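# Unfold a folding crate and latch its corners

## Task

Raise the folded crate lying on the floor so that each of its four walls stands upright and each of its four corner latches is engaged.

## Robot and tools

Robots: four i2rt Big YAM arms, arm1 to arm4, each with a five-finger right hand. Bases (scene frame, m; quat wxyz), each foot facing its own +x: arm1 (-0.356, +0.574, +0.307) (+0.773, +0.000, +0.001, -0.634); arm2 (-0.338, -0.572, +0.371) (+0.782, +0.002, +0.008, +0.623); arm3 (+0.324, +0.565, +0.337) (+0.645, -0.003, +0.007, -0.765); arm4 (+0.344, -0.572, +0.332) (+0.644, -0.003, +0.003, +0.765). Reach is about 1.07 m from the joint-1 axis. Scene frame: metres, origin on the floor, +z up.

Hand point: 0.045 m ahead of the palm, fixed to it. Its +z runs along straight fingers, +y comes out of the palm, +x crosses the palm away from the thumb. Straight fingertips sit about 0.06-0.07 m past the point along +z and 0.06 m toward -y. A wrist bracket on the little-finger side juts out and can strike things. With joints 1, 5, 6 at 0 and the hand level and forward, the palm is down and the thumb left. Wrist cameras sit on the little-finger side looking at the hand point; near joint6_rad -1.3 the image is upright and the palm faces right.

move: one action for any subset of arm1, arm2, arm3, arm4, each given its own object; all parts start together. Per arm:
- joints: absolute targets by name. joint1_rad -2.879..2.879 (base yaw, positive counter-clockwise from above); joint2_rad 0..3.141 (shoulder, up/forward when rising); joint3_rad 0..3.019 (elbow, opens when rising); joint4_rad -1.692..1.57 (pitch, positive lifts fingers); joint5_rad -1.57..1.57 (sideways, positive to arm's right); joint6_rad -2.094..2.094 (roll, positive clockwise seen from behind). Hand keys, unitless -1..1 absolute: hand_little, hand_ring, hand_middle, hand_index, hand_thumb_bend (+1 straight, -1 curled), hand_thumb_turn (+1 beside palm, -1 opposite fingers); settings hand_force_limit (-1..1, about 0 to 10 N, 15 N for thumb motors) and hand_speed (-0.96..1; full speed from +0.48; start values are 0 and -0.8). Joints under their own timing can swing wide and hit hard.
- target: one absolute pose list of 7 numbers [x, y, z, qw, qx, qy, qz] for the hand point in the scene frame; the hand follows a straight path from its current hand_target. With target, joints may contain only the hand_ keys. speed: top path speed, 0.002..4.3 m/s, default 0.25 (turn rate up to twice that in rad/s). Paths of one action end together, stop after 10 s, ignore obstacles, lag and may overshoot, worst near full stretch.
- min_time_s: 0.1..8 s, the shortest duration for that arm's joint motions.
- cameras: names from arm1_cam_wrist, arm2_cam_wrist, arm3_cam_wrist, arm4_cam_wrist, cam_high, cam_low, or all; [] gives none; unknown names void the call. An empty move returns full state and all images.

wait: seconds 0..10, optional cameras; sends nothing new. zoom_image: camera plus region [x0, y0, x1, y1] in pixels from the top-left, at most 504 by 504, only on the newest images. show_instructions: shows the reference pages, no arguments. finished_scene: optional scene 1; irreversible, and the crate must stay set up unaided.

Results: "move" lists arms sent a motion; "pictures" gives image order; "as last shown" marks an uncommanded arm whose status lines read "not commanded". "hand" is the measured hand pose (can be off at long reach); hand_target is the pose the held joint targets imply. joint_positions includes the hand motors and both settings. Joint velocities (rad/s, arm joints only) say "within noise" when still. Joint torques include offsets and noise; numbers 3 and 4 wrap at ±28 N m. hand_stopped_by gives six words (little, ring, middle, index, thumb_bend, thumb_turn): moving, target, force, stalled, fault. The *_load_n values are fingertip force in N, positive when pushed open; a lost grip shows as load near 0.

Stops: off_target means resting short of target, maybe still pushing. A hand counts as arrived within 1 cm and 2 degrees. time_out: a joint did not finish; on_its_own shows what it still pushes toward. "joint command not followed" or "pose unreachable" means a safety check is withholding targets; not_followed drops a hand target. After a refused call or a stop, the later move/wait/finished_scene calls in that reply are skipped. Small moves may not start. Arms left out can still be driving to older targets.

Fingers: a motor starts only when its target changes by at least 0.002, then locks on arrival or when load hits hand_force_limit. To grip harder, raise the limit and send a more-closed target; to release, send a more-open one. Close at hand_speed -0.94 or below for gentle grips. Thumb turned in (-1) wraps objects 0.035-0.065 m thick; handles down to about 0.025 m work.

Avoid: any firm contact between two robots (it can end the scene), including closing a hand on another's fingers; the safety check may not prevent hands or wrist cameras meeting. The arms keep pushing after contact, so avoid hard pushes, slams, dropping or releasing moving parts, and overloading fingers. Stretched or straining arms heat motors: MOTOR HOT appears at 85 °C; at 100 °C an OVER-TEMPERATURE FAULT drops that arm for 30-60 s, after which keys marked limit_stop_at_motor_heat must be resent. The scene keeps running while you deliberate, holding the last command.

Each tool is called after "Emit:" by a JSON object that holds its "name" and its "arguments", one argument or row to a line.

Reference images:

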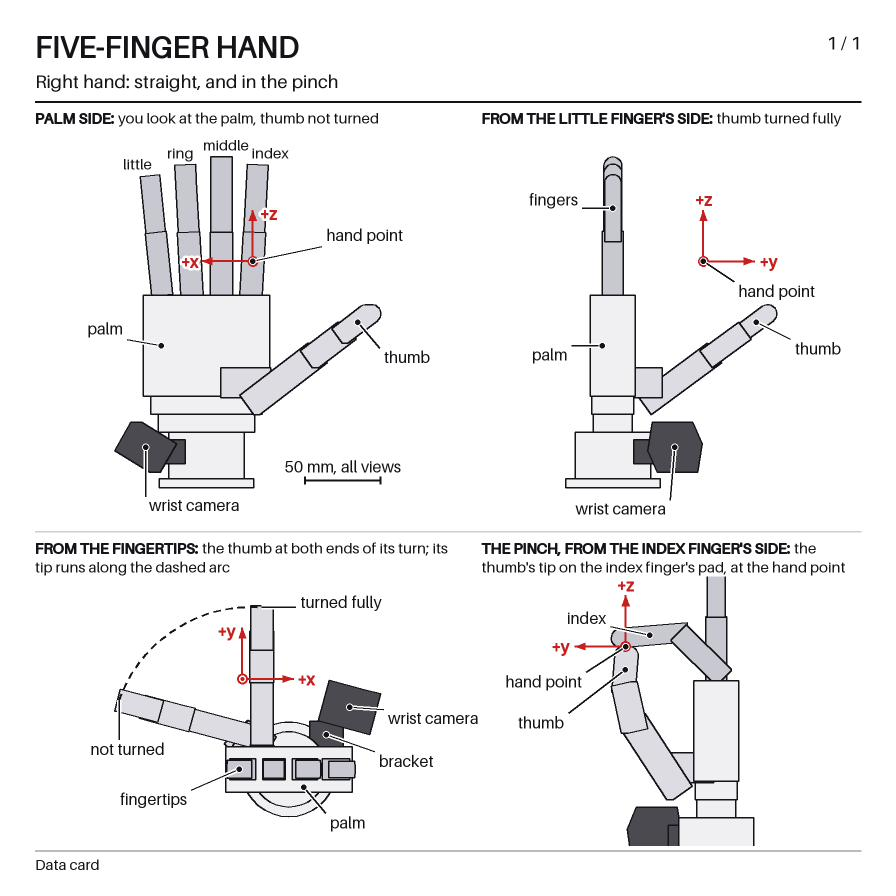

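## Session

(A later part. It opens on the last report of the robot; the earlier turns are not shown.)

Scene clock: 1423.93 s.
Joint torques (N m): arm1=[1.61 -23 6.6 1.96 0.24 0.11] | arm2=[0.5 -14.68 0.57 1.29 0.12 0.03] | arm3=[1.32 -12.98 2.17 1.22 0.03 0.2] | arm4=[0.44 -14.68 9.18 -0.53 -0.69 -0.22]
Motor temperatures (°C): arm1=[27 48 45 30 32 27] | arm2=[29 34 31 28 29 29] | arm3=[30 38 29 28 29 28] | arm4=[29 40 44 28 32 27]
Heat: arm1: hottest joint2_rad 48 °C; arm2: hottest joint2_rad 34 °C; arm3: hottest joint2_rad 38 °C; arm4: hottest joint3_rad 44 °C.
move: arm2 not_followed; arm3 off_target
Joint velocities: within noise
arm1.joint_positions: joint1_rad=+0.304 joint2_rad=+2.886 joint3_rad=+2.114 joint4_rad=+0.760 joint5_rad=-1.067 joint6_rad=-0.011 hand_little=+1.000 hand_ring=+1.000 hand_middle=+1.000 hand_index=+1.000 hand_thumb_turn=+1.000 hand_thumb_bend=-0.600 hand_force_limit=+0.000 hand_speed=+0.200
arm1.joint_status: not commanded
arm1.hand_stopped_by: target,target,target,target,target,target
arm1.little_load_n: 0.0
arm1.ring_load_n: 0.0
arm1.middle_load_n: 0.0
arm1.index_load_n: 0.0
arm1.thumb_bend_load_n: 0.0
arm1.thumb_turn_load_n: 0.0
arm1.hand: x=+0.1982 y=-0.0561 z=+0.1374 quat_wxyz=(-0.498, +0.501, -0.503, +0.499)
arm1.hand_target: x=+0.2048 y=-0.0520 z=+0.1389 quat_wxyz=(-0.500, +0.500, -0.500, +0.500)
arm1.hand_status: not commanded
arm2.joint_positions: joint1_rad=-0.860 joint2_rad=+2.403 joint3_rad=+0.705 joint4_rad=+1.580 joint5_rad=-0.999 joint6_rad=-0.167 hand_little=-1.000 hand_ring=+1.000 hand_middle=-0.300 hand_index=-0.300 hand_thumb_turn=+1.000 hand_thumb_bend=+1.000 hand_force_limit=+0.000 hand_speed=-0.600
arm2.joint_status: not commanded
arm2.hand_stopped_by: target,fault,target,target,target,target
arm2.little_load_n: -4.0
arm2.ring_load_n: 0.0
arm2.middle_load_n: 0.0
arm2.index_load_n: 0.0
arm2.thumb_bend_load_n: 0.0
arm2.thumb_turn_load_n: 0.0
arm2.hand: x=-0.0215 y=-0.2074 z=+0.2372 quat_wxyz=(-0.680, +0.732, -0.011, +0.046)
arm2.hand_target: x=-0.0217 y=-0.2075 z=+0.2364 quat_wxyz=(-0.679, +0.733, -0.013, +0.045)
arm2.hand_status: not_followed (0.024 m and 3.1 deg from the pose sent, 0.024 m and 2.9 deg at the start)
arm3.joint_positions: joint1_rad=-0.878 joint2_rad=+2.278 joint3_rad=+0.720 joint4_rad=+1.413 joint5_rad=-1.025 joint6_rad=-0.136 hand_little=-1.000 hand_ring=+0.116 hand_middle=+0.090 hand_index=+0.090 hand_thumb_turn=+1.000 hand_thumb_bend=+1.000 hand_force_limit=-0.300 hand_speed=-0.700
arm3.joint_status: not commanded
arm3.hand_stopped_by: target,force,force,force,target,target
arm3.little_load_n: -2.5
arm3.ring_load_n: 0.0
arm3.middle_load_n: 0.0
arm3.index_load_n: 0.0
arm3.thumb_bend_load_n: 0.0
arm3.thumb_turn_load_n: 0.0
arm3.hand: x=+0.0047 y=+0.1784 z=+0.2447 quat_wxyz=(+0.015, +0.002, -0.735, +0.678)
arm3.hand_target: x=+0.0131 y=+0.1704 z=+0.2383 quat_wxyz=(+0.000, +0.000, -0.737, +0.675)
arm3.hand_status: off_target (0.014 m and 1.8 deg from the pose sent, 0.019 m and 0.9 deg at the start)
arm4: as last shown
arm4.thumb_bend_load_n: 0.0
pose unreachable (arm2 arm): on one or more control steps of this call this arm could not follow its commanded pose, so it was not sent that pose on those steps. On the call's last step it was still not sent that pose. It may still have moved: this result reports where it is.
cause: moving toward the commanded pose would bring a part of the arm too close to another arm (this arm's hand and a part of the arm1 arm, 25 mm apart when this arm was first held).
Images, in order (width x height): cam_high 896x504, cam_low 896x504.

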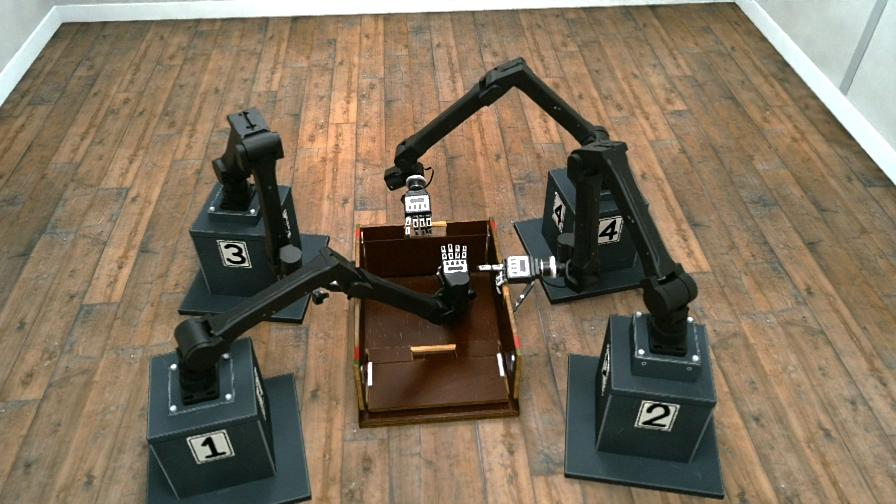

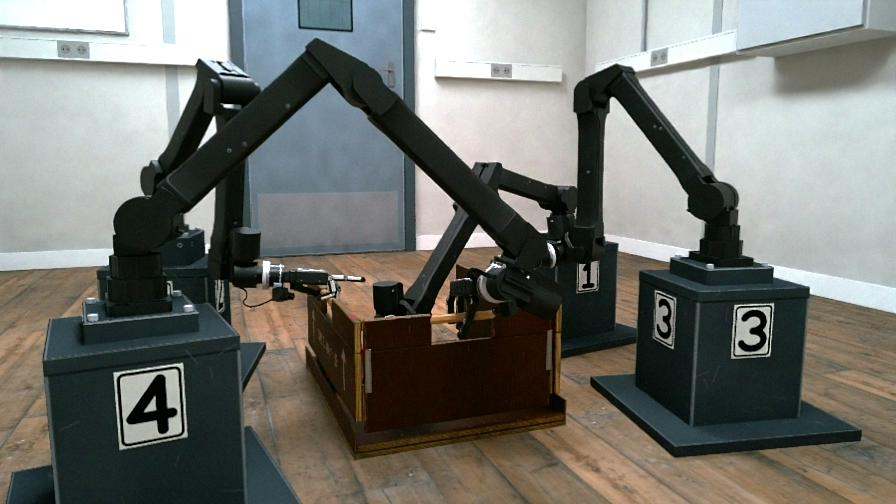

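Emit:
{"name": "move", "arguments": {
  "arm1": {"target": [0.185, -0.04, 0.137, 0.5, -0.5, 0.5, -0.5], "speed": 0.1},
  "arm4": {"joints": {"hand_speed": -0.6, "hand_force_limit": 0.0, "hand_thumb_bend": -0.6}}
}}

Emit:
{"name": "move", "arguments": {
  "arm1": {"target": [0.185, 0.045, 0.135, 0.5, -0.5, 0.5, -0.5], "speed": 0.12}
}}

Emit:
{"name": "move", "arguments": {
  "arm1": {"target": [0.220, 0.045, 0.137, 0.5, -0.5, 0.5, -0.5], "speed": 0.06},
  "cameras": ["cam_high", "cam_low", "arm4_cam_wrist", "arm1_cam_wrist"]
}}

Emit:
{"name": "zoom_image", "arguments": {
  "camera": "cam_high",
  "region": [340, 200, 540, 380]
}}

Scene clock: 1451.63 s.
Joint torques (N m): arm1=[0.56 -24.41 5.38 1.98 -0.21 0.1] | arm2=[0.21 -14.51 0.5 1.26 0.1 0.05] | arm3=[1.49 -13.1 2.06 1.05 0.04 0.2] | arm4=[0.38 -14.68 9.17 -0.53 -0.79 -0.21]
Motor temperatures (°C): arm1=[27 49 43 31 31 27] | arm2=[29 35 31 29 29 29] | arm3=[30 38 29 28 29 28] | arm4=[29 40 44 28 32 27]
Heat: arm1: hottest joint2_rad 49 °C; arm2: hottest joint2_rad 35 °C; arm3: hottest joint2_rad 38 °C; arm4: hottest joint3_rad 44 °C.
move: arm1 off_target; arm4 off_target
Joint velocities: within noise
arm1.joint_positions: joint1_rad=+0.304 joint2_rad=+2.874 joint3_rad=+2.016 joint4_rad=+0.826 joint5_rad=-1.073 joint6_rad=-0.011 hand_little=+1.000 hand_ring=+1.000 hand_middle=+1.000 hand_index=+1.000 hand_thumb_turn=+1.000 hand_thumb_bend=-0.600 hand_force_limit=+0.000 hand_speed=+0.200
arm1.joint_status: not commanded
arm1.hand_stopped_by: target,target,target,target,target,target
arm1.little_load_n: 0.0
arm1.ring_load_n: -0.5
arm1.middle_load_n: 0.0
arm1.index_load_n: 0.0
arm1.thumb_bend_load_n: 0.0
arm1.thumb_turn_load_n: 0.0
arm1.hand: x=+0.1859 y=-0.0327 z=+0.1172 quat_wxyz=(-0.501, +0.500, -0.508, +0.491)
arm1.hand_target: x=+0.1852 y=-0.0401 z=+0.1367 quat_wxyz=(-0.500, +0.500, -0.500, +0.500)
arm1.hand_status: off_target (0.021 m and 1.4 deg from the pose sent, 0.021 m and 0.5 deg at the start)
arm2, arm3: as last shown
arm2.little_load_n: -3.5
arm2.hand: x=-0.0216 y=-0.2074 z=+0.2373 quat_wxyz=(-0.680, +0.732, -0.011, +0.046)
arm3.little_load_n: -2.0
arm3.thumb_turn_load_n: -0.5
arm3.hand: x=+0.0048 y=+0.1783 z=+0.2447 quat_wxyz=(+0.015, +0.002, -0.735, +0.678)
arm4.joint_positions: joint1_rad=-0.274 joint2_rad=+2.389 joint3_rad=+1.655 joint4_rad=-1.275 joint5_rad=-1.321 joint6_rad=-2.015 hand_little=+1.000 hand_ring=-0.300 hand_middle=-0.300 hand_index=-0.300 hand_thumb_turn=-1.000 hand_thumb_bend=+0.251 hand_force_limit=+0.000 hand_speed=-0.600
arm4.joint_status: hand_thumb_bend off_target (ended at +0.251, target -0.600); the others done
arm4.hand_stopped_by: target,target,target,target,force,target
arm4.little_load_n: 0.0
arm4.ring_load_n: 0.0
arm4.middle_load_n: 2.0
arm4.index_load_n: 0.0
arm4.thumb_bend_load_n: 7.5
arm4.thumb_turn_load_n: 0.5
arm4.hand: x=+0.2306 y=-0.0111 z=+0.2426 quat_wxyz=(-0.435, +0.556, +0.551, -0.444)
arm4.hand_target: x=+0.2351 y=-0.0026 z=+0.2384 quat_wxyz=(-0.440, +0.554, +0.553, -0.440)
arm4.hand_status: not commanded
pictures: none

Scene clock: 1453.10 s.
Joint torques (N m): arm1=[1.49 -22.48 4.04 2.04 0.13 0.1] | arm2=[0.15 -14.68 0.47 1.29 0.12 0.02] | arm3=[1.38 -12.92 2.06 1.09 0.03 0.21] | arm4=[0.5 -14.74 9.16 -0.53 -0.8 -0.22]
Motor temperatures (°C): arm1=[27 49 43 31 31 27] | arm2=[29 35 31 29 29 29] | arm3=[30 38 29 28 29 28] | arm4=[29 40 44 28 32 27]
Heat: arm1: hottest joint2_rad 49 °C; arm2: hottest joint2_rad 35 °C; arm3: hottest joint2_rad 38 °C; arm4: hottest joint3_rad 44 °C.
move: arm1 off_target
Joint velocities: within noise
arm1.joint_positions: joint1_rad=+0.351 joint2_rad=+2.756 joint3_rad=+1.684 joint4_rad=+1.038 joint5_rad=-1.020 joint6_rad=-0.011 hand_little=+1.000 hand_ring=+1.000 hand_middle=+1.000 hand_index=+1.000 hand_thumb_turn=+1.000 hand_thumb_bend=-0.600 hand_force_limit=+0.000 hand_speed=+0.200
arm1.joint_status: not commanded
arm1.hand_stopped_by: target,target,target,target,target,target
arm1.little_load_n: 0.0
arm1.ring_load_n: 0.0
arm1.middle_load_n: -0.5
arm1.index_load_n: 0.0
arm1.thumb_bend_load_n: 0.0
arm1.thumb_turn_load_n: 0.0
arm1.hand: x=+0.1776 y=+0.0465 z=+0.1154 quat_wxyz=(-0.499, +0.499, -0.510, +0.491)
arm1.hand_target: x=+0.1851 y=+0.0449 z=+0.1348 quat_wxyz=(-0.500, +0.500, -0.500, +0.500)
arm1.hand_status: off_target (0.021 m and 1.5 deg from the pose sent, 0.080 m and 1.4 deg at the start)
arm2, arm3, arm4: as last shown
arm3.thumb_bend_load_n: -0.5
pictures: none

Scene clock: 1454.23 s.
Joint torques (N m): arm1=[2.55 -21.3 8.57 1.17 0.21 0.11] | arm2=[-0.15 -14.68 0.43 1.17 0.11 0.02] | arm3=[1.32 -12.86 2.02 0.98 0.04 0.2] | arm4=[0.38 -14.68 9.18 -0.5 -0.79 -0.22]
Motor temperatures (°C): arm1=[27 49 43 31 31 27] | arm2=[29 35 31 29 29 29] | arm3=[30 38 29 28 29 28] | arm4=[29 40 44 28 32 27]
Heat: arm1: hottest joint2_rad 49 °C; arm2: hottest joint2_rad 35 °C; arm3: hottest joint2_rad 38 °C; arm4: hottest joint3_rad 44 °C.
move: arm1 off_target
Joint velocities: within noise
arm1.joint_positions: joint1_rad=+0.380 joint2_rad=+2.756 joint3_rad=+1.695 joint4_rad=+1.015 joint5_rad=-0.978 joint6_rad=-0.010 hand_little=+1.000 hand_ring=+1.000 hand_middle=+1.000 hand_index=+1.000 hand_thumb_turn=+1.000 hand_thumb_bend=-0.600 hand_force_limit=+0.000 hand_speed=+0.200
arm1.joint_status: not commanded
arm1.hand_stopped_by: target,target,target,target,target,target
arm1.little_load_n: 0.0
arm1.ring_load_n: 0.0
arm1.middle_load_n: 0.0
arm1.index_load_n: 0.0
arm1.thumb_bend_load_n: 0.0
arm1.thumb_turn_load_n: 0.0
arm1.hand: x=+0.1951 y=+0.0513 z=+0.1153 quat_wxyz=(-0.496, +0.495, -0.518, +0.490)
arm1.hand_target: x=+0.2188 y=+0.0463 z=+0.1381 quat_wxyz=(-0.500, +0.500, -0.500, +0.500)
arm1.hand_status: off_target (0.034 m and 2.5 deg from the pose sent, 0.048 m and 1.5 deg at the start)
arm2, arm3, arm4: as last shown
arm2.little_load_n: -3.0
arm3.little_load_n: -2.5
arm3.middle_load_n: -0.5
arm3.thumb_bend_load_n: 0.0
pictures: arm1_cam_wrist, arm4_cam_wrist, cam_high, cam_low
Images, in order (width x height): arm1_cam_wrist 672x504, arm4_cam_wrist 672x504, cam_high 896x504, cam_low 896x504.

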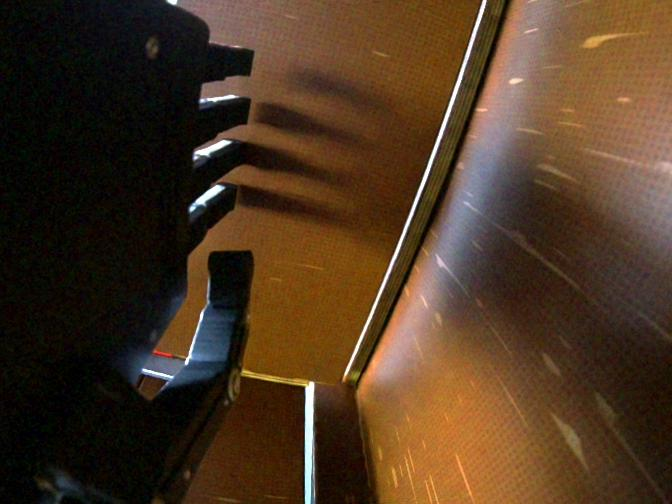

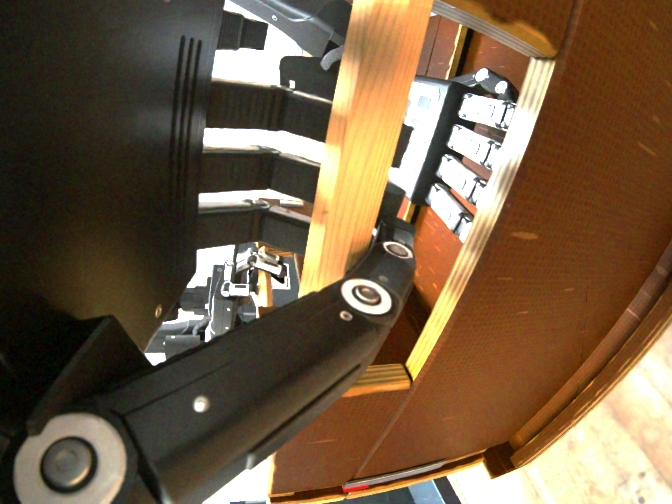

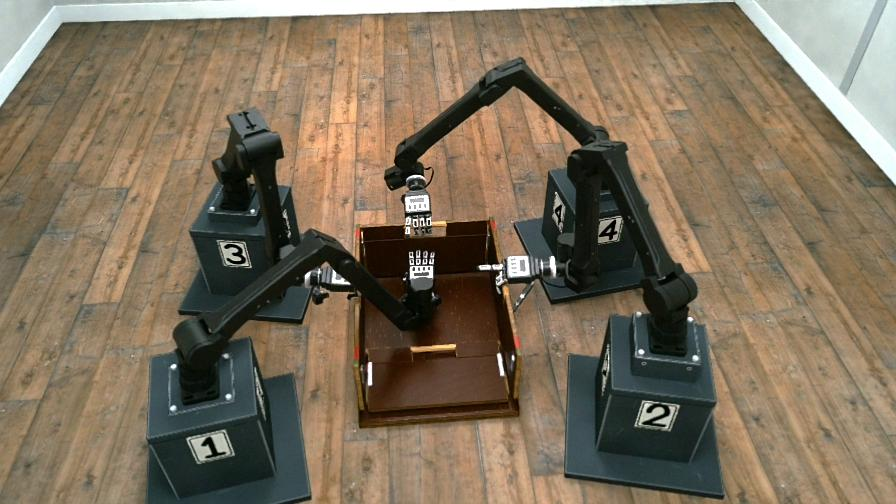

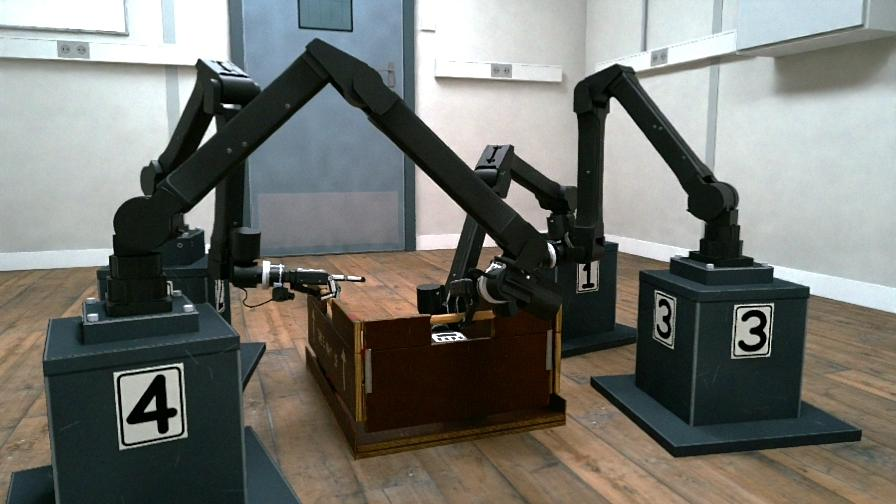

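Scaled by 2.520 from the camera's image (finer frame: 1280x720).

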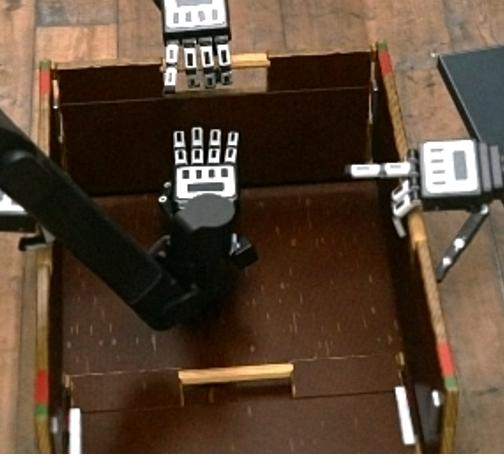

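Emit:
{"name": "move", "arguments": {
  "arm3": {"joints": {"hand_speed": -0.2, "hand_force_limit": -0.3, "hand_thumb_turn": -1}},
  "arm2": {"joints": {"hand_speed": -0.2, "hand_force_limit": -0.3, "hand_thumb_turn": -1}}
}}

Emit:
{"name": "move", "arguments": {
  "arm3": {"joints": {"hand_speed": -0.6, "hand_force_limit": 0.0, "hand_thumb_bend": -0.6}},
  "arm2": {"joints": {"hand_speed": -0.6, "hand_force_limit": 0.0, "hand_thumb_bend": -0.6}},
  "cameras": ["arm2_cam_wrist", "arm3_cam_wrist", "cam_high"]
}}

Scene clock: 1461.20 s.
Joint torques (N m): arm1=[2.67 -21.3 8.54 1.16 0.2 0.11] | arm2=[-0.26 -15.09 0.53 1.32 0.13 -0.04] | arm3=[0.97 -13.1 2.13 1.1 0.03 0.19] | arm4=[0.38 -14.68 9.18 -0.53 -0.79 -0.22]
Motor temperatures (°C): arm1=[27 49 43 31 31 27] | arm2=[29 36 31 29 29 29] | arm3=[30 38 29 28 29 28] | arm4=[29 40 44 28 32 27]
Heat: arm1: hottest joint2_rad 49 °C; arm2: hottest joint2_rad 36 °C; arm3: hottest joint2_rad 38 °C; arm4: hottest joint3_rad 44 °C.
move: arm2 done; arm3 done
Joint velocities: within noise
arm1, arm4: as last shown
arm1.thumb_turn_load_n: -0.5
arm2.joint_positions: joint1_rad=-0.860 joint2_rad=+2.403 joint3_rad=+0.705 joint4_rad=+1.580 joint5_rad=-0.999 joint6_rad=-0.167 hand_little=-1.000 hand_ring=+1.000 hand_middle=-0.300 hand_index=-0.300 hand_thumb_turn=-1.000 hand_thumb_bend=+1.000 hand_force_limit=-0.300 hand_speed=-0.200
arm2.joint_status: all done
arm2.hand_stopped_by: target,fault,target,target,target,target
arm2.little_load_n: -3.0
arm2.ring_load_n: -0.5
arm2.middle_load_n: 0.0
arm2.index_load_n: 0.0
arm2.thumb_bend_load_n: 0.0
arm2.thumb_turn_load_n: 0.0
arm2.hand: x=-0.0215 y=-0.2074 z=+0.2372 quat_wxyz=(-0.680, +0.732, -0.011, +0.046)
arm2.hand_target: x=-0.0217 y=-0.2075 z=+0.2364 quat_wxyz=(-0.679, +0.733, -0.013, +0.045)
arm2.hand_status: not commanded
arm3.joint_positions: joint1_rad=-0.878 joint2_rad=+2.278 joint3_rad=+0.720 joint4_rad=+1.413 joint5_rad=-1.024 joint6_rad=-0.135 hand_little=-1.000 hand_ring=+0.116 hand_middle=+0.090 hand_index=+0.090 hand_thumb_turn=-1.000 hand_thumb_bend=+1.000 hand_force_limit=-0.300 hand_speed=-0.200
arm3.joint_status: all done
arm3.hand_stopped_by: target,force,force,force,target,target
arm3.little_load_n: -2.0
arm3.ring_load_n: 0.0
arm3.middle_load_n: 0.0
arm3.index_load_n: 0.0
arm3.thumb_bend_load_n: 0.0
arm3.thumb_turn_load_n: 0.0
arm3.hand: x=+0.0047 y=+0.1783 z=+0.2447 quat_wxyz=(+0.015, +0.001, -0.735, +0.678)
arm3.hand_target: x=+0.0130 y=+0.1704 z=+0.2383 quat_wxyz=(+0.000, +0.000, -0.737, +0.675)
arm3.hand_status: not commanded
pictures: none

Scene clock: 1464.33 s.
Joint torques (N m): arm1=[2.73 -21.3 8.57 1.16 0.2 0.11] | arm2=[0.15 -14.45 0.29 1.31 0.11 -0.01] | arm3=[1.03 -12.69 2.1 1.07 0.04 0.22] | arm4=[0.44 -14.74 9.18 -0.51 -0.8 -0.22]
Motor temperatures (°C): arm1=[27 49 43 31 31 27] | arm2=[29 36 31 29 29 29] | arm3=[30 38 29 28 29 28] | arm4=[29 40 44 28 32 27]
Heat: arm1: hottest joint2_rad 49 °C; arm2: hottest joint2_rad 36 °C; arm3: hottest joint2_rad 38 °C; arm4: hottest joint3_rad 44 °C.
move: arm2 off_target; arm3 off_target
Joint velocities: within noise
arm1, arm4: as last shown
arm2.joint_positions: joint1_rad=-0.860 joint2_rad=+2.403 joint3_rad=+0.705 joint4_rad=+1.580 joint5_rad=-0.999 joint6_rad=-0.167 hand_little=-1.000 hand_ring=+1.000 hand_middle=-0.300 hand_index=-0.300 hand_thumb_turn=-1.000 hand_thumb_bend=+0.304 hand_force_limit=+0.000 hand_speed=-0.600
arm2.joint_status: hand_thumb_bend off_target (ended at +0.304, target -0.600); the others done
arm2.hand_stopped_by: target,fault,target,target,force,target
arm2.little_load_n: -3.0
arm2.ring_load_n: 0.0
arm2.middle_load_n: 1.0
arm2.index_load_n: 0.0
arm2.thumb_bend_load_n: 8.5
arm2.thumb_turn_load_n: 1.0
arm2.hand: x=-0.0214 y=-0.2075 z=+0.2372 quat_wxyz=(-0.680, +0.732, -0.011, +0.046)
arm2.hand_target: x=-0.0216 y=-0.2075 z=+0.2364 quat_wxyz=(-0.679, +0.733, -0.013, +0.045)
arm2.hand_status: not commanded
arm3.joint_positions: joint1_rad=-0.878 joint2_rad=+2.278 joint3_rad=+0.720 joint4_rad=+1.413 joint5_rad=-1.024 joint6_rad=-0.139 hand_little=-1.000 hand_ring=+0.116 hand_middle=+0.090 hand_index=+0.090 hand_thumb_turn=-1.000 hand_thumb_bend=+0.170 hand_force_limit=+0.000 hand_speed=-0.600
arm3.joint_status: hand_thumb_bend off_target (ended at +0.170, target -0.600); the others done
arm3.hand_stopped_by: target,force,force,force,force,target
arm3.little_load_n: -2.0
arm3.ring_load_n: 0.0
arm3.middle_load_n: 0.0
arm3.index_load_n: 0.0
arm3.thumb_bend_load_n: 7.0
arm3.thumb_turn_load_n: 0.5
arm3.hand: x=+0.0045 y=+0.1784 z=+0.2446 quat_wxyz=(+0.016, +0.003, -0.735, +0.678)
arm3.hand_target: x=+0.0131 y=+0.1704 z=+0.2383 quat_wxyz=(+0.000, +0.000, -0.737, +0.675)
arm3.hand_status: not commanded
arm4.middle_load_n: 1.5
arm4.thumb_turn_load_n: 1.0
Images, in order (width x height): arm2_cam_wrist 672x504, arm3_cam_wrist 672x504, cam_high 896x504.

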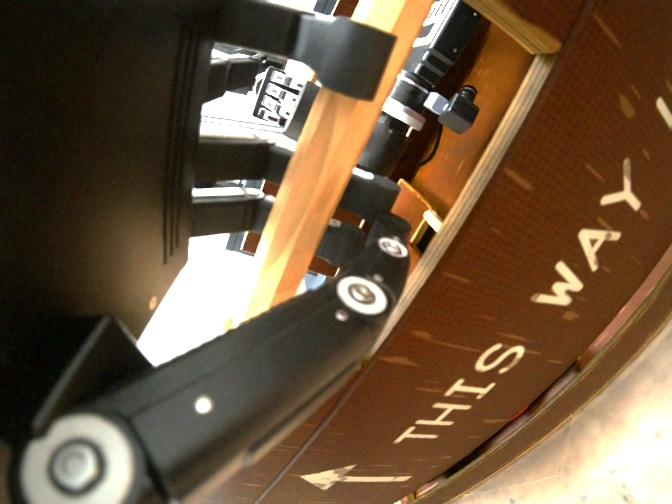

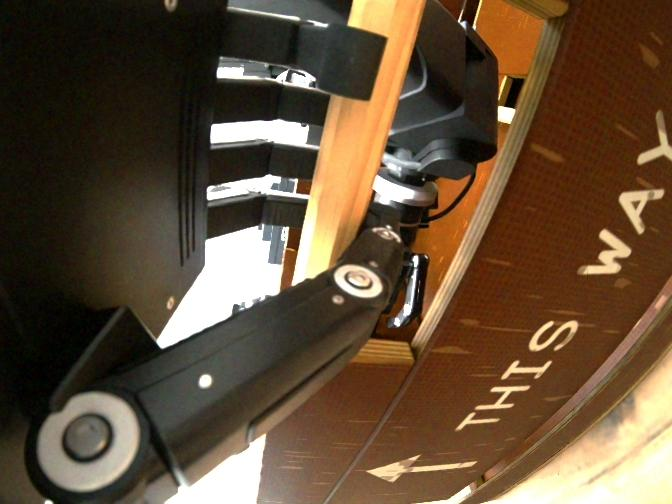

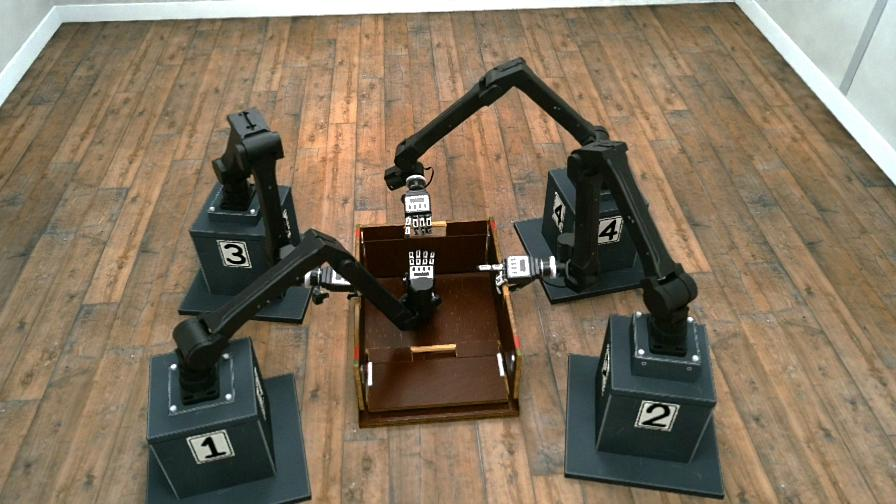

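Emit:
{"name": "move", "arguments": {
  "arm3": {"target": [0.010, 0.160, 0.240, 0, 0, 0.7373, -0.6756], "speed": 0.05},
  "arm2": {"target": [-0.0285, -0.185, 0.228, -0.6751, 0.7367, -0.0289, 0.0265], "speed": 0.05},
  "cameras": ["cam_high", "cam_low", "arm2_cam_wrist", "arm3_cam_wrist"]
}}

Emit:
{"name": "zoom_image", "arguments": {
  "camera": "cam_high",
  "region": [470, 205, 520, 245]
}}

Emit:
{"name": "zoom_image", "arguments": {
  "camera": "cam_high",
  "region": [345, 205, 395, 245]
}}

Emit:
{"name": "zoom_image", "arguments": {
  "camera": "cam_low",
  "region": [345, 300, 385, 340]
}}

Scene clock: 1469.83 s.
Joint torques (N m): arm1=[2.55 -21.3 8.57 1.14 0.2 0.1] | arm2=[3.14 -13.33 2.3 0.21 0.22 0.25] | arm3=[-0.26 -14.27 1.21 1.32 -0.09 0.09] | arm4=[0.38 -14.74 9.18 -0.49 -0.8 -0.22]
Motor temperatures (°C): arm1=[27 50 43 31 31 27] | arm2=[29 36 31 29 28 29] | arm3=[30 38 29 28 29 28] | arm4=[29 40 44 28 32 27]
Heat: arm1: hottest joint2_rad 50 °C; arm2: hottest joint2_rad 36 °C; arm3: hottest joint2_rad 38 °C; arm4: hottest joint3_rad 44 °C.
move: arm2 off_target; arm3 not_followed
Joint velocities: within noise
arm1.joint_positions: joint1_rad=+0.380 joint2_rad=+2.756 joint3_rad=+1.695 joint4_rad=+1.015 joint5_rad=-0.978 joint6_rad=-0.010 hand_little=+1.000 hand_ring=+1.000 hand_middle=+1.000 hand_index=+1.000 hand_thumb_turn=+1.000 hand_thumb_bend=-0.600 hand_force_limit=+0.000 hand_speed=+0.200
arm1.joint_status: not commanded
arm1.hand_stopped_by: target,target,target,target,target,target
arm1.little_load_n: 0.0
arm1.ring_load_n: 0.0
arm1.middle_load_n: 0.0
arm1.index_load_n: 0.0
arm1.thumb_bend_load_n: 0.0
arm1.thumb_turn_load_n: 0.0
arm1.hand: x=+0.1951 y=+0.0513 z=+0.1153 quat_wxyz=(-0.496, +0.495, -0.518, +0.490)
arm1.hand_target: x=+0.2188 y=+0.0463 z=+0.1381 quat_wxyz=(-0.500, +0.500, -0.500, +0.500)
arm1.hand_status: not commanded
arm2.joint_positions: joint1_rad=-0.838 joint2_rad=+2.400 joint3_rad=+0.715 joint4_rad=+1.580 joint5_rad=-0.949 joint6_rad=-0.161 hand_little=-1.000 hand_ring=+1.000 hand_middle=-0.300 hand_index=-0.300 hand_thumb_turn=-1.000 hand_thumb_bend=+0.304 hand_force_limit=+0.000 hand_speed=-0.600
arm2.joint_status: not commanded
arm2.hand_stopped_by: target,fault,target,target,force,target
arm2.little_load_n: -5.0
arm2.ring_load_n: 0.0
arm2.middle_load_n: 1.5
arm2.index_load_n: 0.0
arm2.thumb_bend_load_n: 8.5
arm2.thumb_turn_load_n: 1.0
arm2.hand: x=-0.0154 y=-0.1976 z=+0.2388 quat_wxyz=(-0.680, +0.731, -0.018, +0.058)
arm2.hand_target: x=-0.0287 y=-0.1858 z=+0.2286 quat_wxyz=(-0.675, +0.737, -0.029, +0.027)
arm2.hand_status: off_target (0.021 m and 3.9 deg from the pose sent, 0.025 m and 3.1 deg at the start)
arm3.joint_positions: joint1_rad=-0.877 joint2_rad=+2.278 joint3_rad=+0.719 joint4_rad=+1.413 joint5_rad=-1.021 joint6_rad=-0.147 hand_little=-1.000 hand_ring=+0.116 hand_middle=+0.090 hand_index=+0.090 hand_thumb_turn=-1.000 hand_thumb_bend=+0.170 hand_force_limit=+0.000 hand_speed=-0.600
arm3.joint_status: not commanded
arm3.hand_stopped_by: target,force,force,force,force,target
arm3.little_load_n: -2.0
arm3.ring_load_n: 0.0
arm3.middle_load_n: 0.0
arm3.index_load_n: 0.0
arm3.thumb_bend_load_n: 5.0
arm3.thumb_turn_load_n: 1.0
arm3.hand: x=+0.0040 y=+0.1781 z=+0.2441 quat_wxyz=(+0.020, +0.005, -0.735, +0.677)
arm3.hand_target: x=+0.0040 y=+0.1781 z=+0.2442 quat_wxyz=(+0.020, +0.005, -0.735, +0.677)
arm3.hand_status: not_followed (0.020 m and 2.3 deg from the pose sent, 0.020 m and 1.9 deg at the start)
arm4: as last shown
arm4.middle_load_n: 2.0
arm4.thumb_turn_load_n: 0.5
pictures: arm2_cam_wrist, arm3_cam_wrist, cam_high, cam_low
pose unreachable (arm3 arm): on one or more control steps of this call this arm could not follow its commanded pose, so it was not sent that pose on those steps. On the call's last step it was still not sent that pose. It may still have moved: this result reports where it is.
cause: moving toward the commanded pose would bring a part of the arm too close to another arm (this arm's hand and a part of the arm1 arm, at the place that arm is still heading or pushing toward).
Images, in order (width x height): arm2_cam_wrist 672x504, arm3_cam_wrist 672x504, cam_high 896x504, cam_low 896x504.

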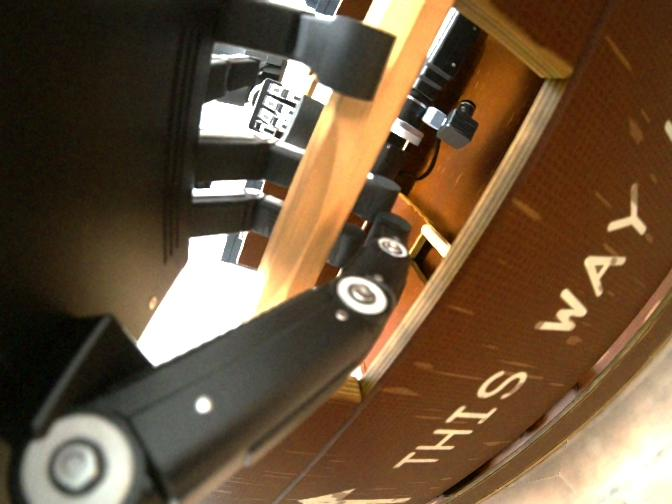

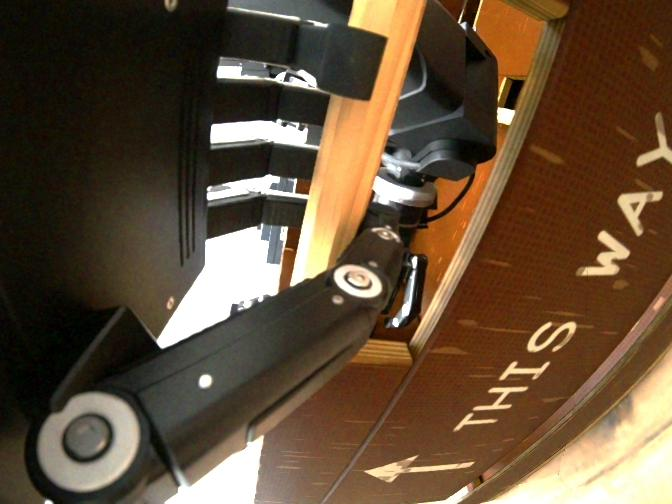

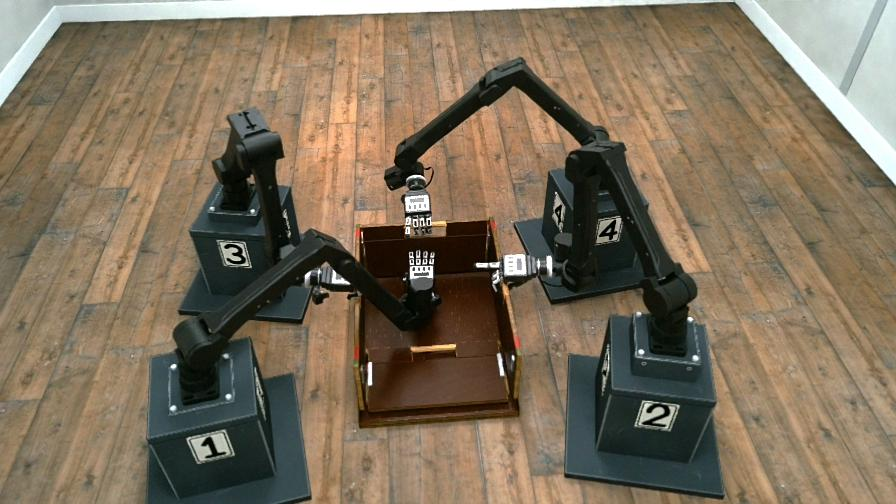

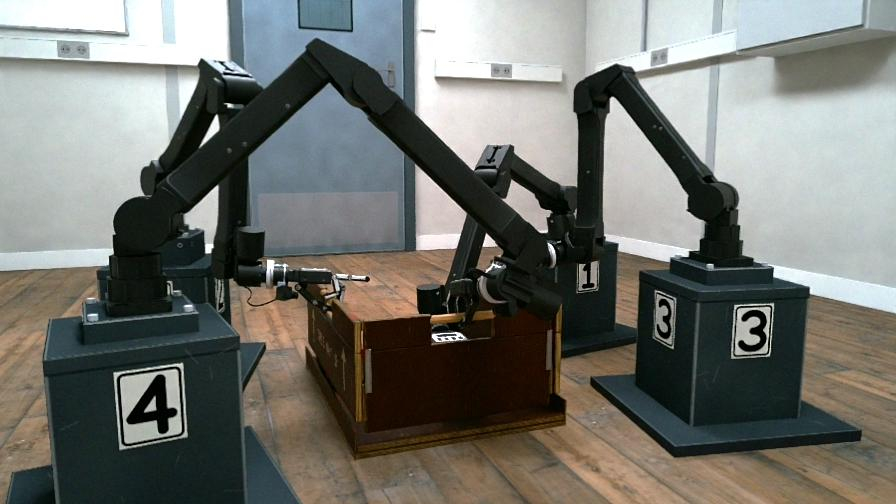

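Scaled by 10.080 from the camera's image (finer frame: 1280x720).

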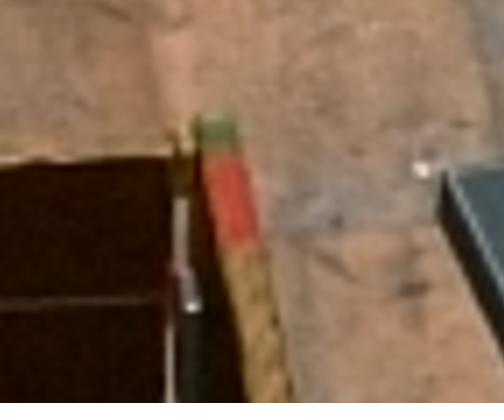

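Scaled by 10.080 from the camera's image (finer frame: 1280x720).

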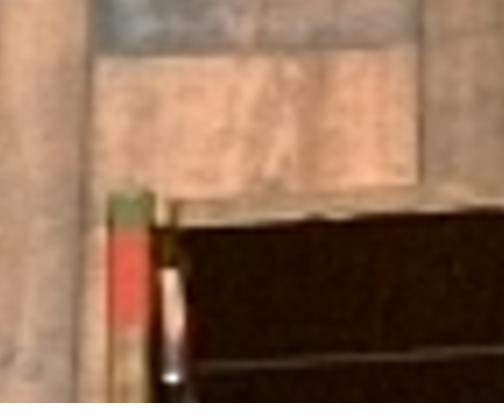

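Scaled by 12.600 from the camera's image (finer frame: 1280x720).

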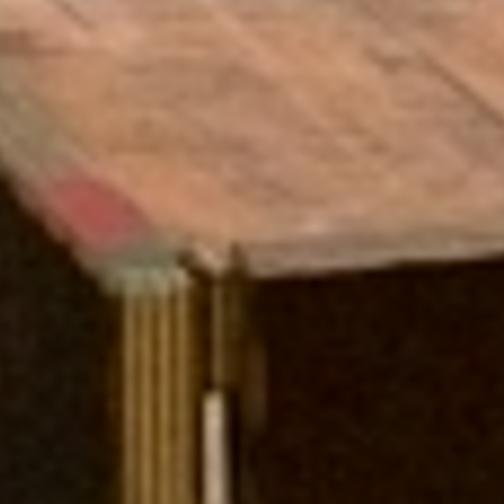

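Emit:
{"name": "move", "arguments": {
  "arm1": {"target": [0.17, 0.04, 0.14, 0.5, -0.5, 0.5, -0.5], "speed": 0.1}
}}

Emit:
{"name": "move", "arguments": {
  "arm1": {"target": [0.12, 0.04, 0.20, 0.4701, -0.5282, 0.5282, -0.4701], "speed": 0.15},
  "cameras": ["arm1_cam_wrist", "cam_high"]
}}

Emit:
{"name": "zoom_image", "arguments": {
  "camera": "arm1_cam_wrist",
  "region": [350, 0, 672, 240]
}}

Emit:
{"name": "zoom_image", "arguments": {
  "camera": "cam_high",
  "region": [340, 200, 540, 380]
}}

Scene clock: 1491.70 s.
Joint torques (N m): arm1=[0.26 -22.48 3.96 2 -0.24 0.09] | arm2=[3.02 -12.81 2.17 0.21 0.25 0.28] | arm3=[-0.15 -14.56 1.11 1.31 -0.12 0.05] | arm4=[0.32 -14.8 9.14 -0.47 -0.8 -0.22]
Motor temperatures (°C): arm1=[27 50 43 30 31 27] | arm2=[29 35 31 28 28 29] | arm3=[30 38 29 28 29 28] | arm4=[29 40 44 28 33 27]
Heat: arm1: hottest joint2_rad 50 °C; arm2: hottest joint2_rad 35 °C; arm3: hottest joint2_rad 38 °C; arm4: hottest joint3_rad 44 °C.
move: arm1 off_target
Joint velocities: within noise
arm1.joint_positions: joint1_rad=+0.346 joint2_rad=+2.740 joint3_rad=+1.662 joint4_rad=+1.044 joint5_rad=-1.035 joint6_rad=-0.010 hand_little=+1.000 hand_ring=+1.000 hand_middle=+1.000 hand_index=+1.000 hand_thumb_turn=+1.000 hand_thumb_bend=-0.600 hand_force_limit=+0.000 hand_speed=+0.200
arm1.joint_status: not commanded
arm1.hand_stopped_by: target,target,target,target,target,target
arm1.little_load_n: 0.0
arm1.ring_load_n: 0.0
arm1.middle_load_n: 0.0
arm1.index_load_n: 0.0
arm1.thumb_bend_load_n: 0.0
arm1.thumb_turn_load_n: 0.0
arm1.hand: x=+0.1723 y=+0.0493 z=+0.1204 quat_wxyz=(-0.502, +0.501, -0.508, +0.489)
arm1.hand_target: x=+0.1702 y=+0.0399 z=+0.1397 quat_wxyz=(-0.500, +0.500, -0.500, +0.500)
arm1.hand_status: off_target (0.022 m and 1.6 deg from the pose sent, 0.037 m and 2.5 deg at the start)
arm2, arm3, arm4: as last shown
arm2.ring_load_n: -0.5
arm3.joint_positions: joint1_rad=-0.877 joint2_rad=+2.278 joint3_rad=+0.719 joint4_rad=+1.413 joint5_rad=-1.021 joint6_rad=-0.151 hand_little=-1.000 hand_ring=+0.116 hand_middle=+0.090 hand_index=+0.090 hand_thumb_turn=-1.000 hand_thumb_bend=+0.170 hand_force_limit=+0.000 hand_speed=-0.600
arm3.thumb_bend_load_n: 4.0
arm3.thumb_turn_load_n: 1.5
arm3.hand: x=+0.0040 y=+0.1782 z=+0.2440 quat_wxyz=(+0.021, +0.006, -0.736, +0.677)
arm3.hand_target: x=+0.0041 y=+0.1781 z=+0.2441 quat_wxyz=(+0.020, +0.005, -0.735, +0.677)
pictures: none

Scene clock: 1493.30 s.
Joint torques (N m): arm1=[0.44 -20.31 4.6 1.09 -0.39 -0.12] | arm2=[3.02 -12.92 2.19 0.25 0.24 0.31] | arm3=[-0.44 -14.68 1.14 1.17 -0.11 0.06] | arm4=[0.38 -14.8 9.17 -0.53 -0.8 -0.21]
Motor temperatures (°C): arm1=[27 50 43 30 31 27] | arm2=[29 35 31 28 28 29] | arm3=[30 38 29 28 29 28] | arm4=[29 40 44 28 33 27]
Heat: arm1: hottest joint2_rad 50 °C; arm2: hottest joint2_rad 35 °C; arm3: hottest joint2_rad 38 °C; arm4: hottest joint3_rad 44 °C.
move: arm1 done
Joint velocities: within noise
arm1.joint_positions: joint1_rad=+0.286 joint2_rad=+2.471 joint3_rad=+1.461 joint4_rad=+0.765 joint5_rad=-1.080 joint6_rad=-0.204 hand_little=+1.000 hand_ring=+1.000 hand_middle=+1.000 hand_index=+1.000 hand_thumb_turn=+1.000 hand_thumb_bend=-0.600 hand_force_limit=+0.000 hand_speed=+0.200
arm1.joint_status: not commanded
arm1.hand_stopped_by: target,target,target,target,target,target
arm1.little_load_n: 0.0
arm1.ring_load_n: 0.0
arm1.middle_load_n: 0.0
arm1.index_load_n: 0.0
arm1.thumb_bend_load_n: 0.0
arm1.thumb_turn_load_n: 0.0
arm1.hand: x=+0.1241 y=+0.0433 z=+0.1959 quat_wxyz=(-0.474, +0.526, -0.531, +0.466)
arm1.hand_target: x=+0.1200 y=+0.0400 z=+0.2000 quat_wxyz=(-0.470, +0.528, -0.528, +0.470)
arm1.hand_status: done (0.007 m and 0.8 deg from the pose sent, 0.096 m and 5.7 deg at the start)
arm2, arm3, arm4: as last shown
arm2.ring_load_n: 0.0
arm2.middle_load_n: 1.0
Images, in order (width x height): arm1_cam_wrist 672x504, cam_high 896x504.

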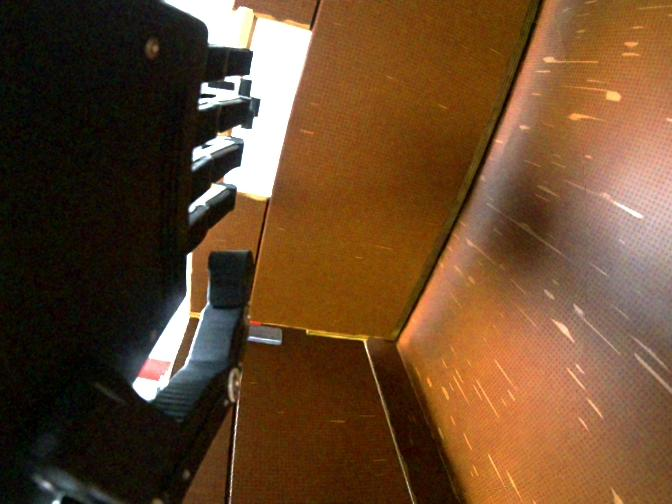

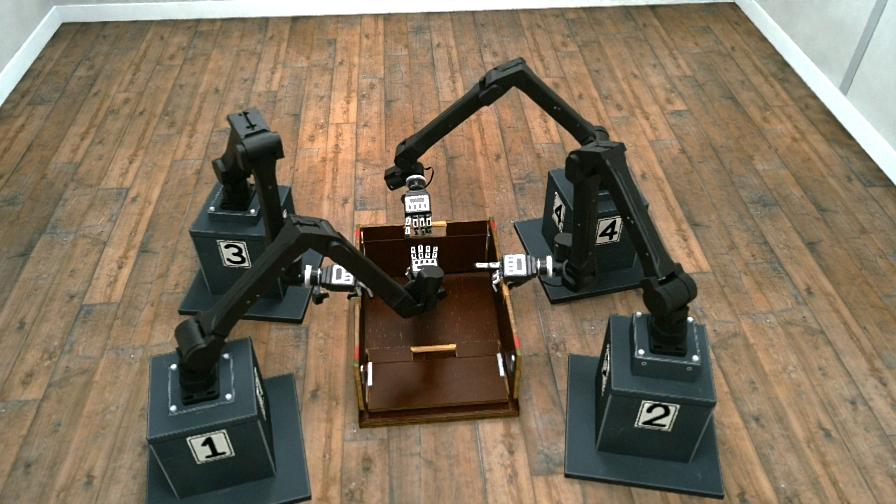

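Scaled by 1.565 from the camera's image (finer frame: 960x720).

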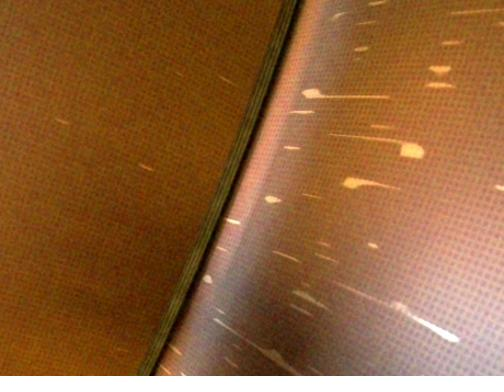

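Scaled by 2.520 from the camera's image (finer frame: 1280x720).

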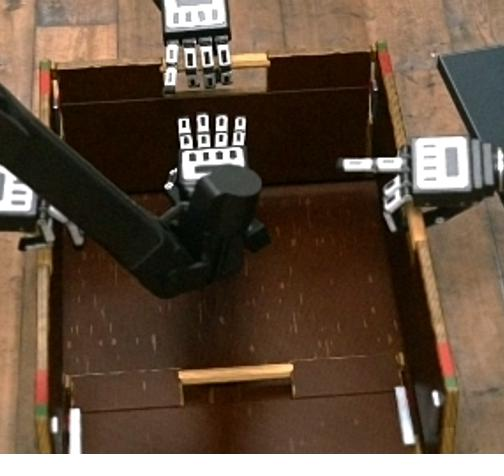

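Emit:
{"name": "zoom_image", "arguments": {
  "camera": "arm1_cam_wrist",
  "region": [180, 290, 320, 390]
}}

Scaled by 3.600 from the camera's image (finer frame: 960x720).

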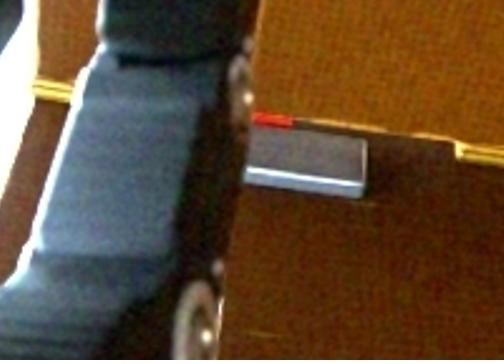

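Emit:
{"name": "move", "arguments": {
  "arm1": {"target": [0.12, 0.05, 0.25, 0.4267, -0.5638, 0.5638, -0.4267], "speed": 0.15},
  "cameras": ["arm1_cam_wrist", "cam_high"]
}}

Emit:
{"name": "zoom_image", "arguments": {
  "camera": "arm1_cam_wrist",
  "region": [200, 200, 450, 400]
}}

Scene clock: 1503.93 s.
Joint torques (N m): arm1=[2.08 -19.31 6.37 1.05 -0.29 -0.14] | arm2=[3.19 -12.86 2.13 0.14 0.23 0.32] | arm3=[-0.26 -14.39 0.99 1.21 -0.12 0.07] | arm4=[0.38 -14.74 9.18 -0.5 -0.8 -0.21]
Motor temperatures (°C): arm1=[27 51 42 30 31 27] | arm2=[29 35 31 28 28 29] | arm3=[30 38 29 28 29 28] | arm4=[29 40 44 28 33 27]
Heat: arm1: hottest joint2_rad 51 °C; arm2: hottest joint2_rad 35 °C; arm3: hottest joint2_rad 38 °C; arm4: hottest joint3_rad 44 °C.
move: arm1 done
Joint velocities: within noise
arm1.joint_positions: joint1_rad=+0.293 joint2_rad=+2.271 joint3_rad=+1.415 joint4_rad=+0.329 joint5_rad=-1.007 joint6_rad=-0.440 hand_little=+1.000 hand_ring=+1.000 hand_middle=+1.000 hand_index=+1.000 hand_thumb_turn=+1.000 hand_thumb_bend=-0.600 hand_force_limit=+0.000 hand_speed=+0.200
arm1.joint_status: not commanded
arm1.hand_stopped_by: target,target,target,target,target,target
arm1.little_load_n: 0.0
arm1.ring_load_n: 0.0
arm1.middle_load_n: 0.0
arm1.index_load_n: 0.0
arm1.thumb_bend_load_n: 0.0
arm1.thumb_turn_load_n: 0.0
arm1.hand: x=+0.1116 y=+0.0462 z=+0.2471 quat_wxyz=(-0.429, +0.555, -0.572, +0.426)
arm1.hand_target: x=+0.1200 y=+0.0501 z=+0.2501 quat_wxyz=(-0.427, +0.564, -0.564, +0.427)
arm1.hand_status: done (0.010 m and 1.3 deg from the pose sent, 0.055 m and 9.2 deg at the start)
arm2, arm3: as last shown
arm2.middle_load_n: 1.5
arm3.little_load_n: -1.5
arm4.joint_positions: joint1_rad=-0.274 joint2_rad=+2.389 joint3_rad=+1.655 joint4_rad=-1.275 joint5_rad=-1.321 joint6_rad=-2.015 hand_little=+1.000 hand_ring=-0.300 hand_middle=-0.300 hand_index=-0.300 hand_thumb_turn=-1.000 hand_thumb_bend=+0.251 hand_force_limit=+0.000 hand_speed=-0.600
arm4.joint_status: not commanded
arm4.hand_stopped_by: target,target,target,target,force,target
arm4.little_load_n: 0.0
arm4.ring_load_n: 0.0
arm4.middle_load_n: 1.5
arm4.index_load_n: 0.0
arm4.thumb_bend_load_n: 7.5
arm4.thumb_turn_load_n: 0.5
arm4.hand: x=+0.2306 y=-0.0111 z=+0.2426 quat_wxyz=(-0.435, +0.556, +0.551, -0.444)
arm4.hand_target: x=+0.2351 y=-0.0026 z=+0.2384 quat_wxyz=(-0.440, +0.554, +0.553, -0.440)
arm4.hand_status: not commanded
Images, in order (width x height): arm1_cam_wrist 672x504, cam_high 896x504.

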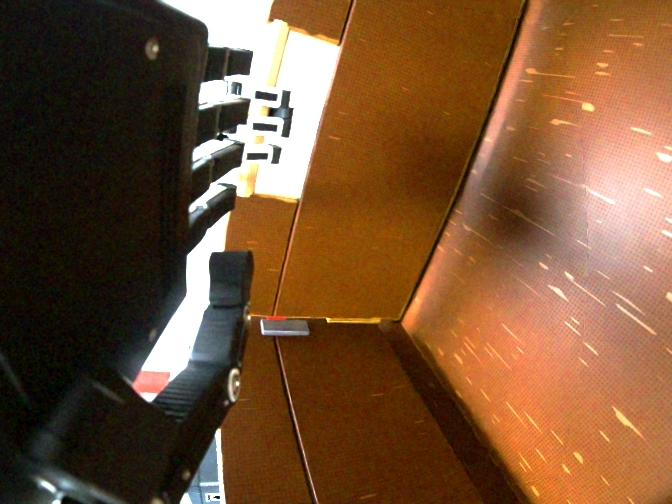

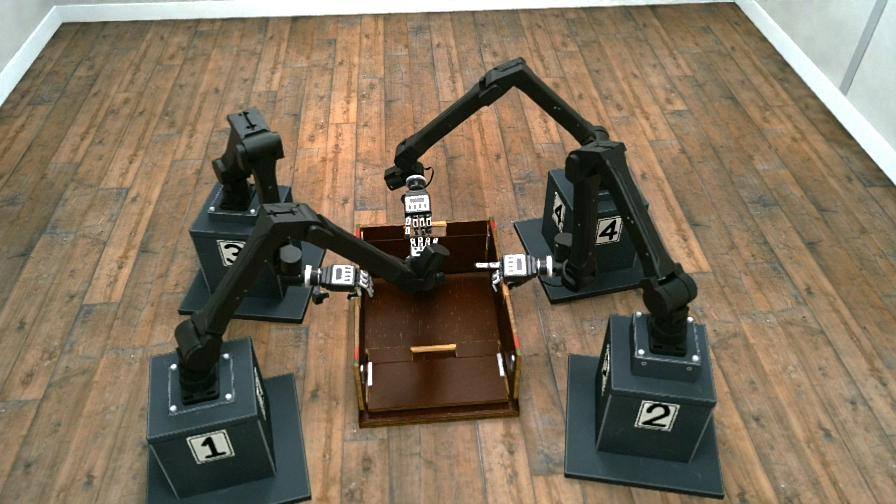

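Scaled by 2.016 from the camera's image (finer frame: 960x720).

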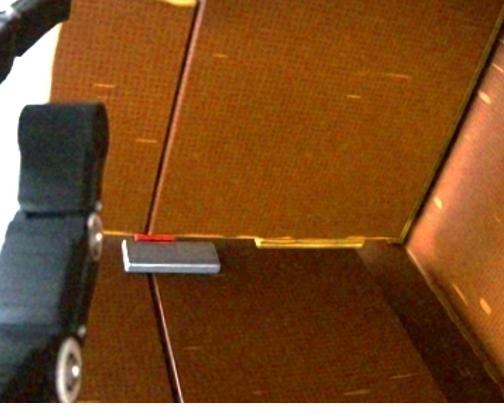

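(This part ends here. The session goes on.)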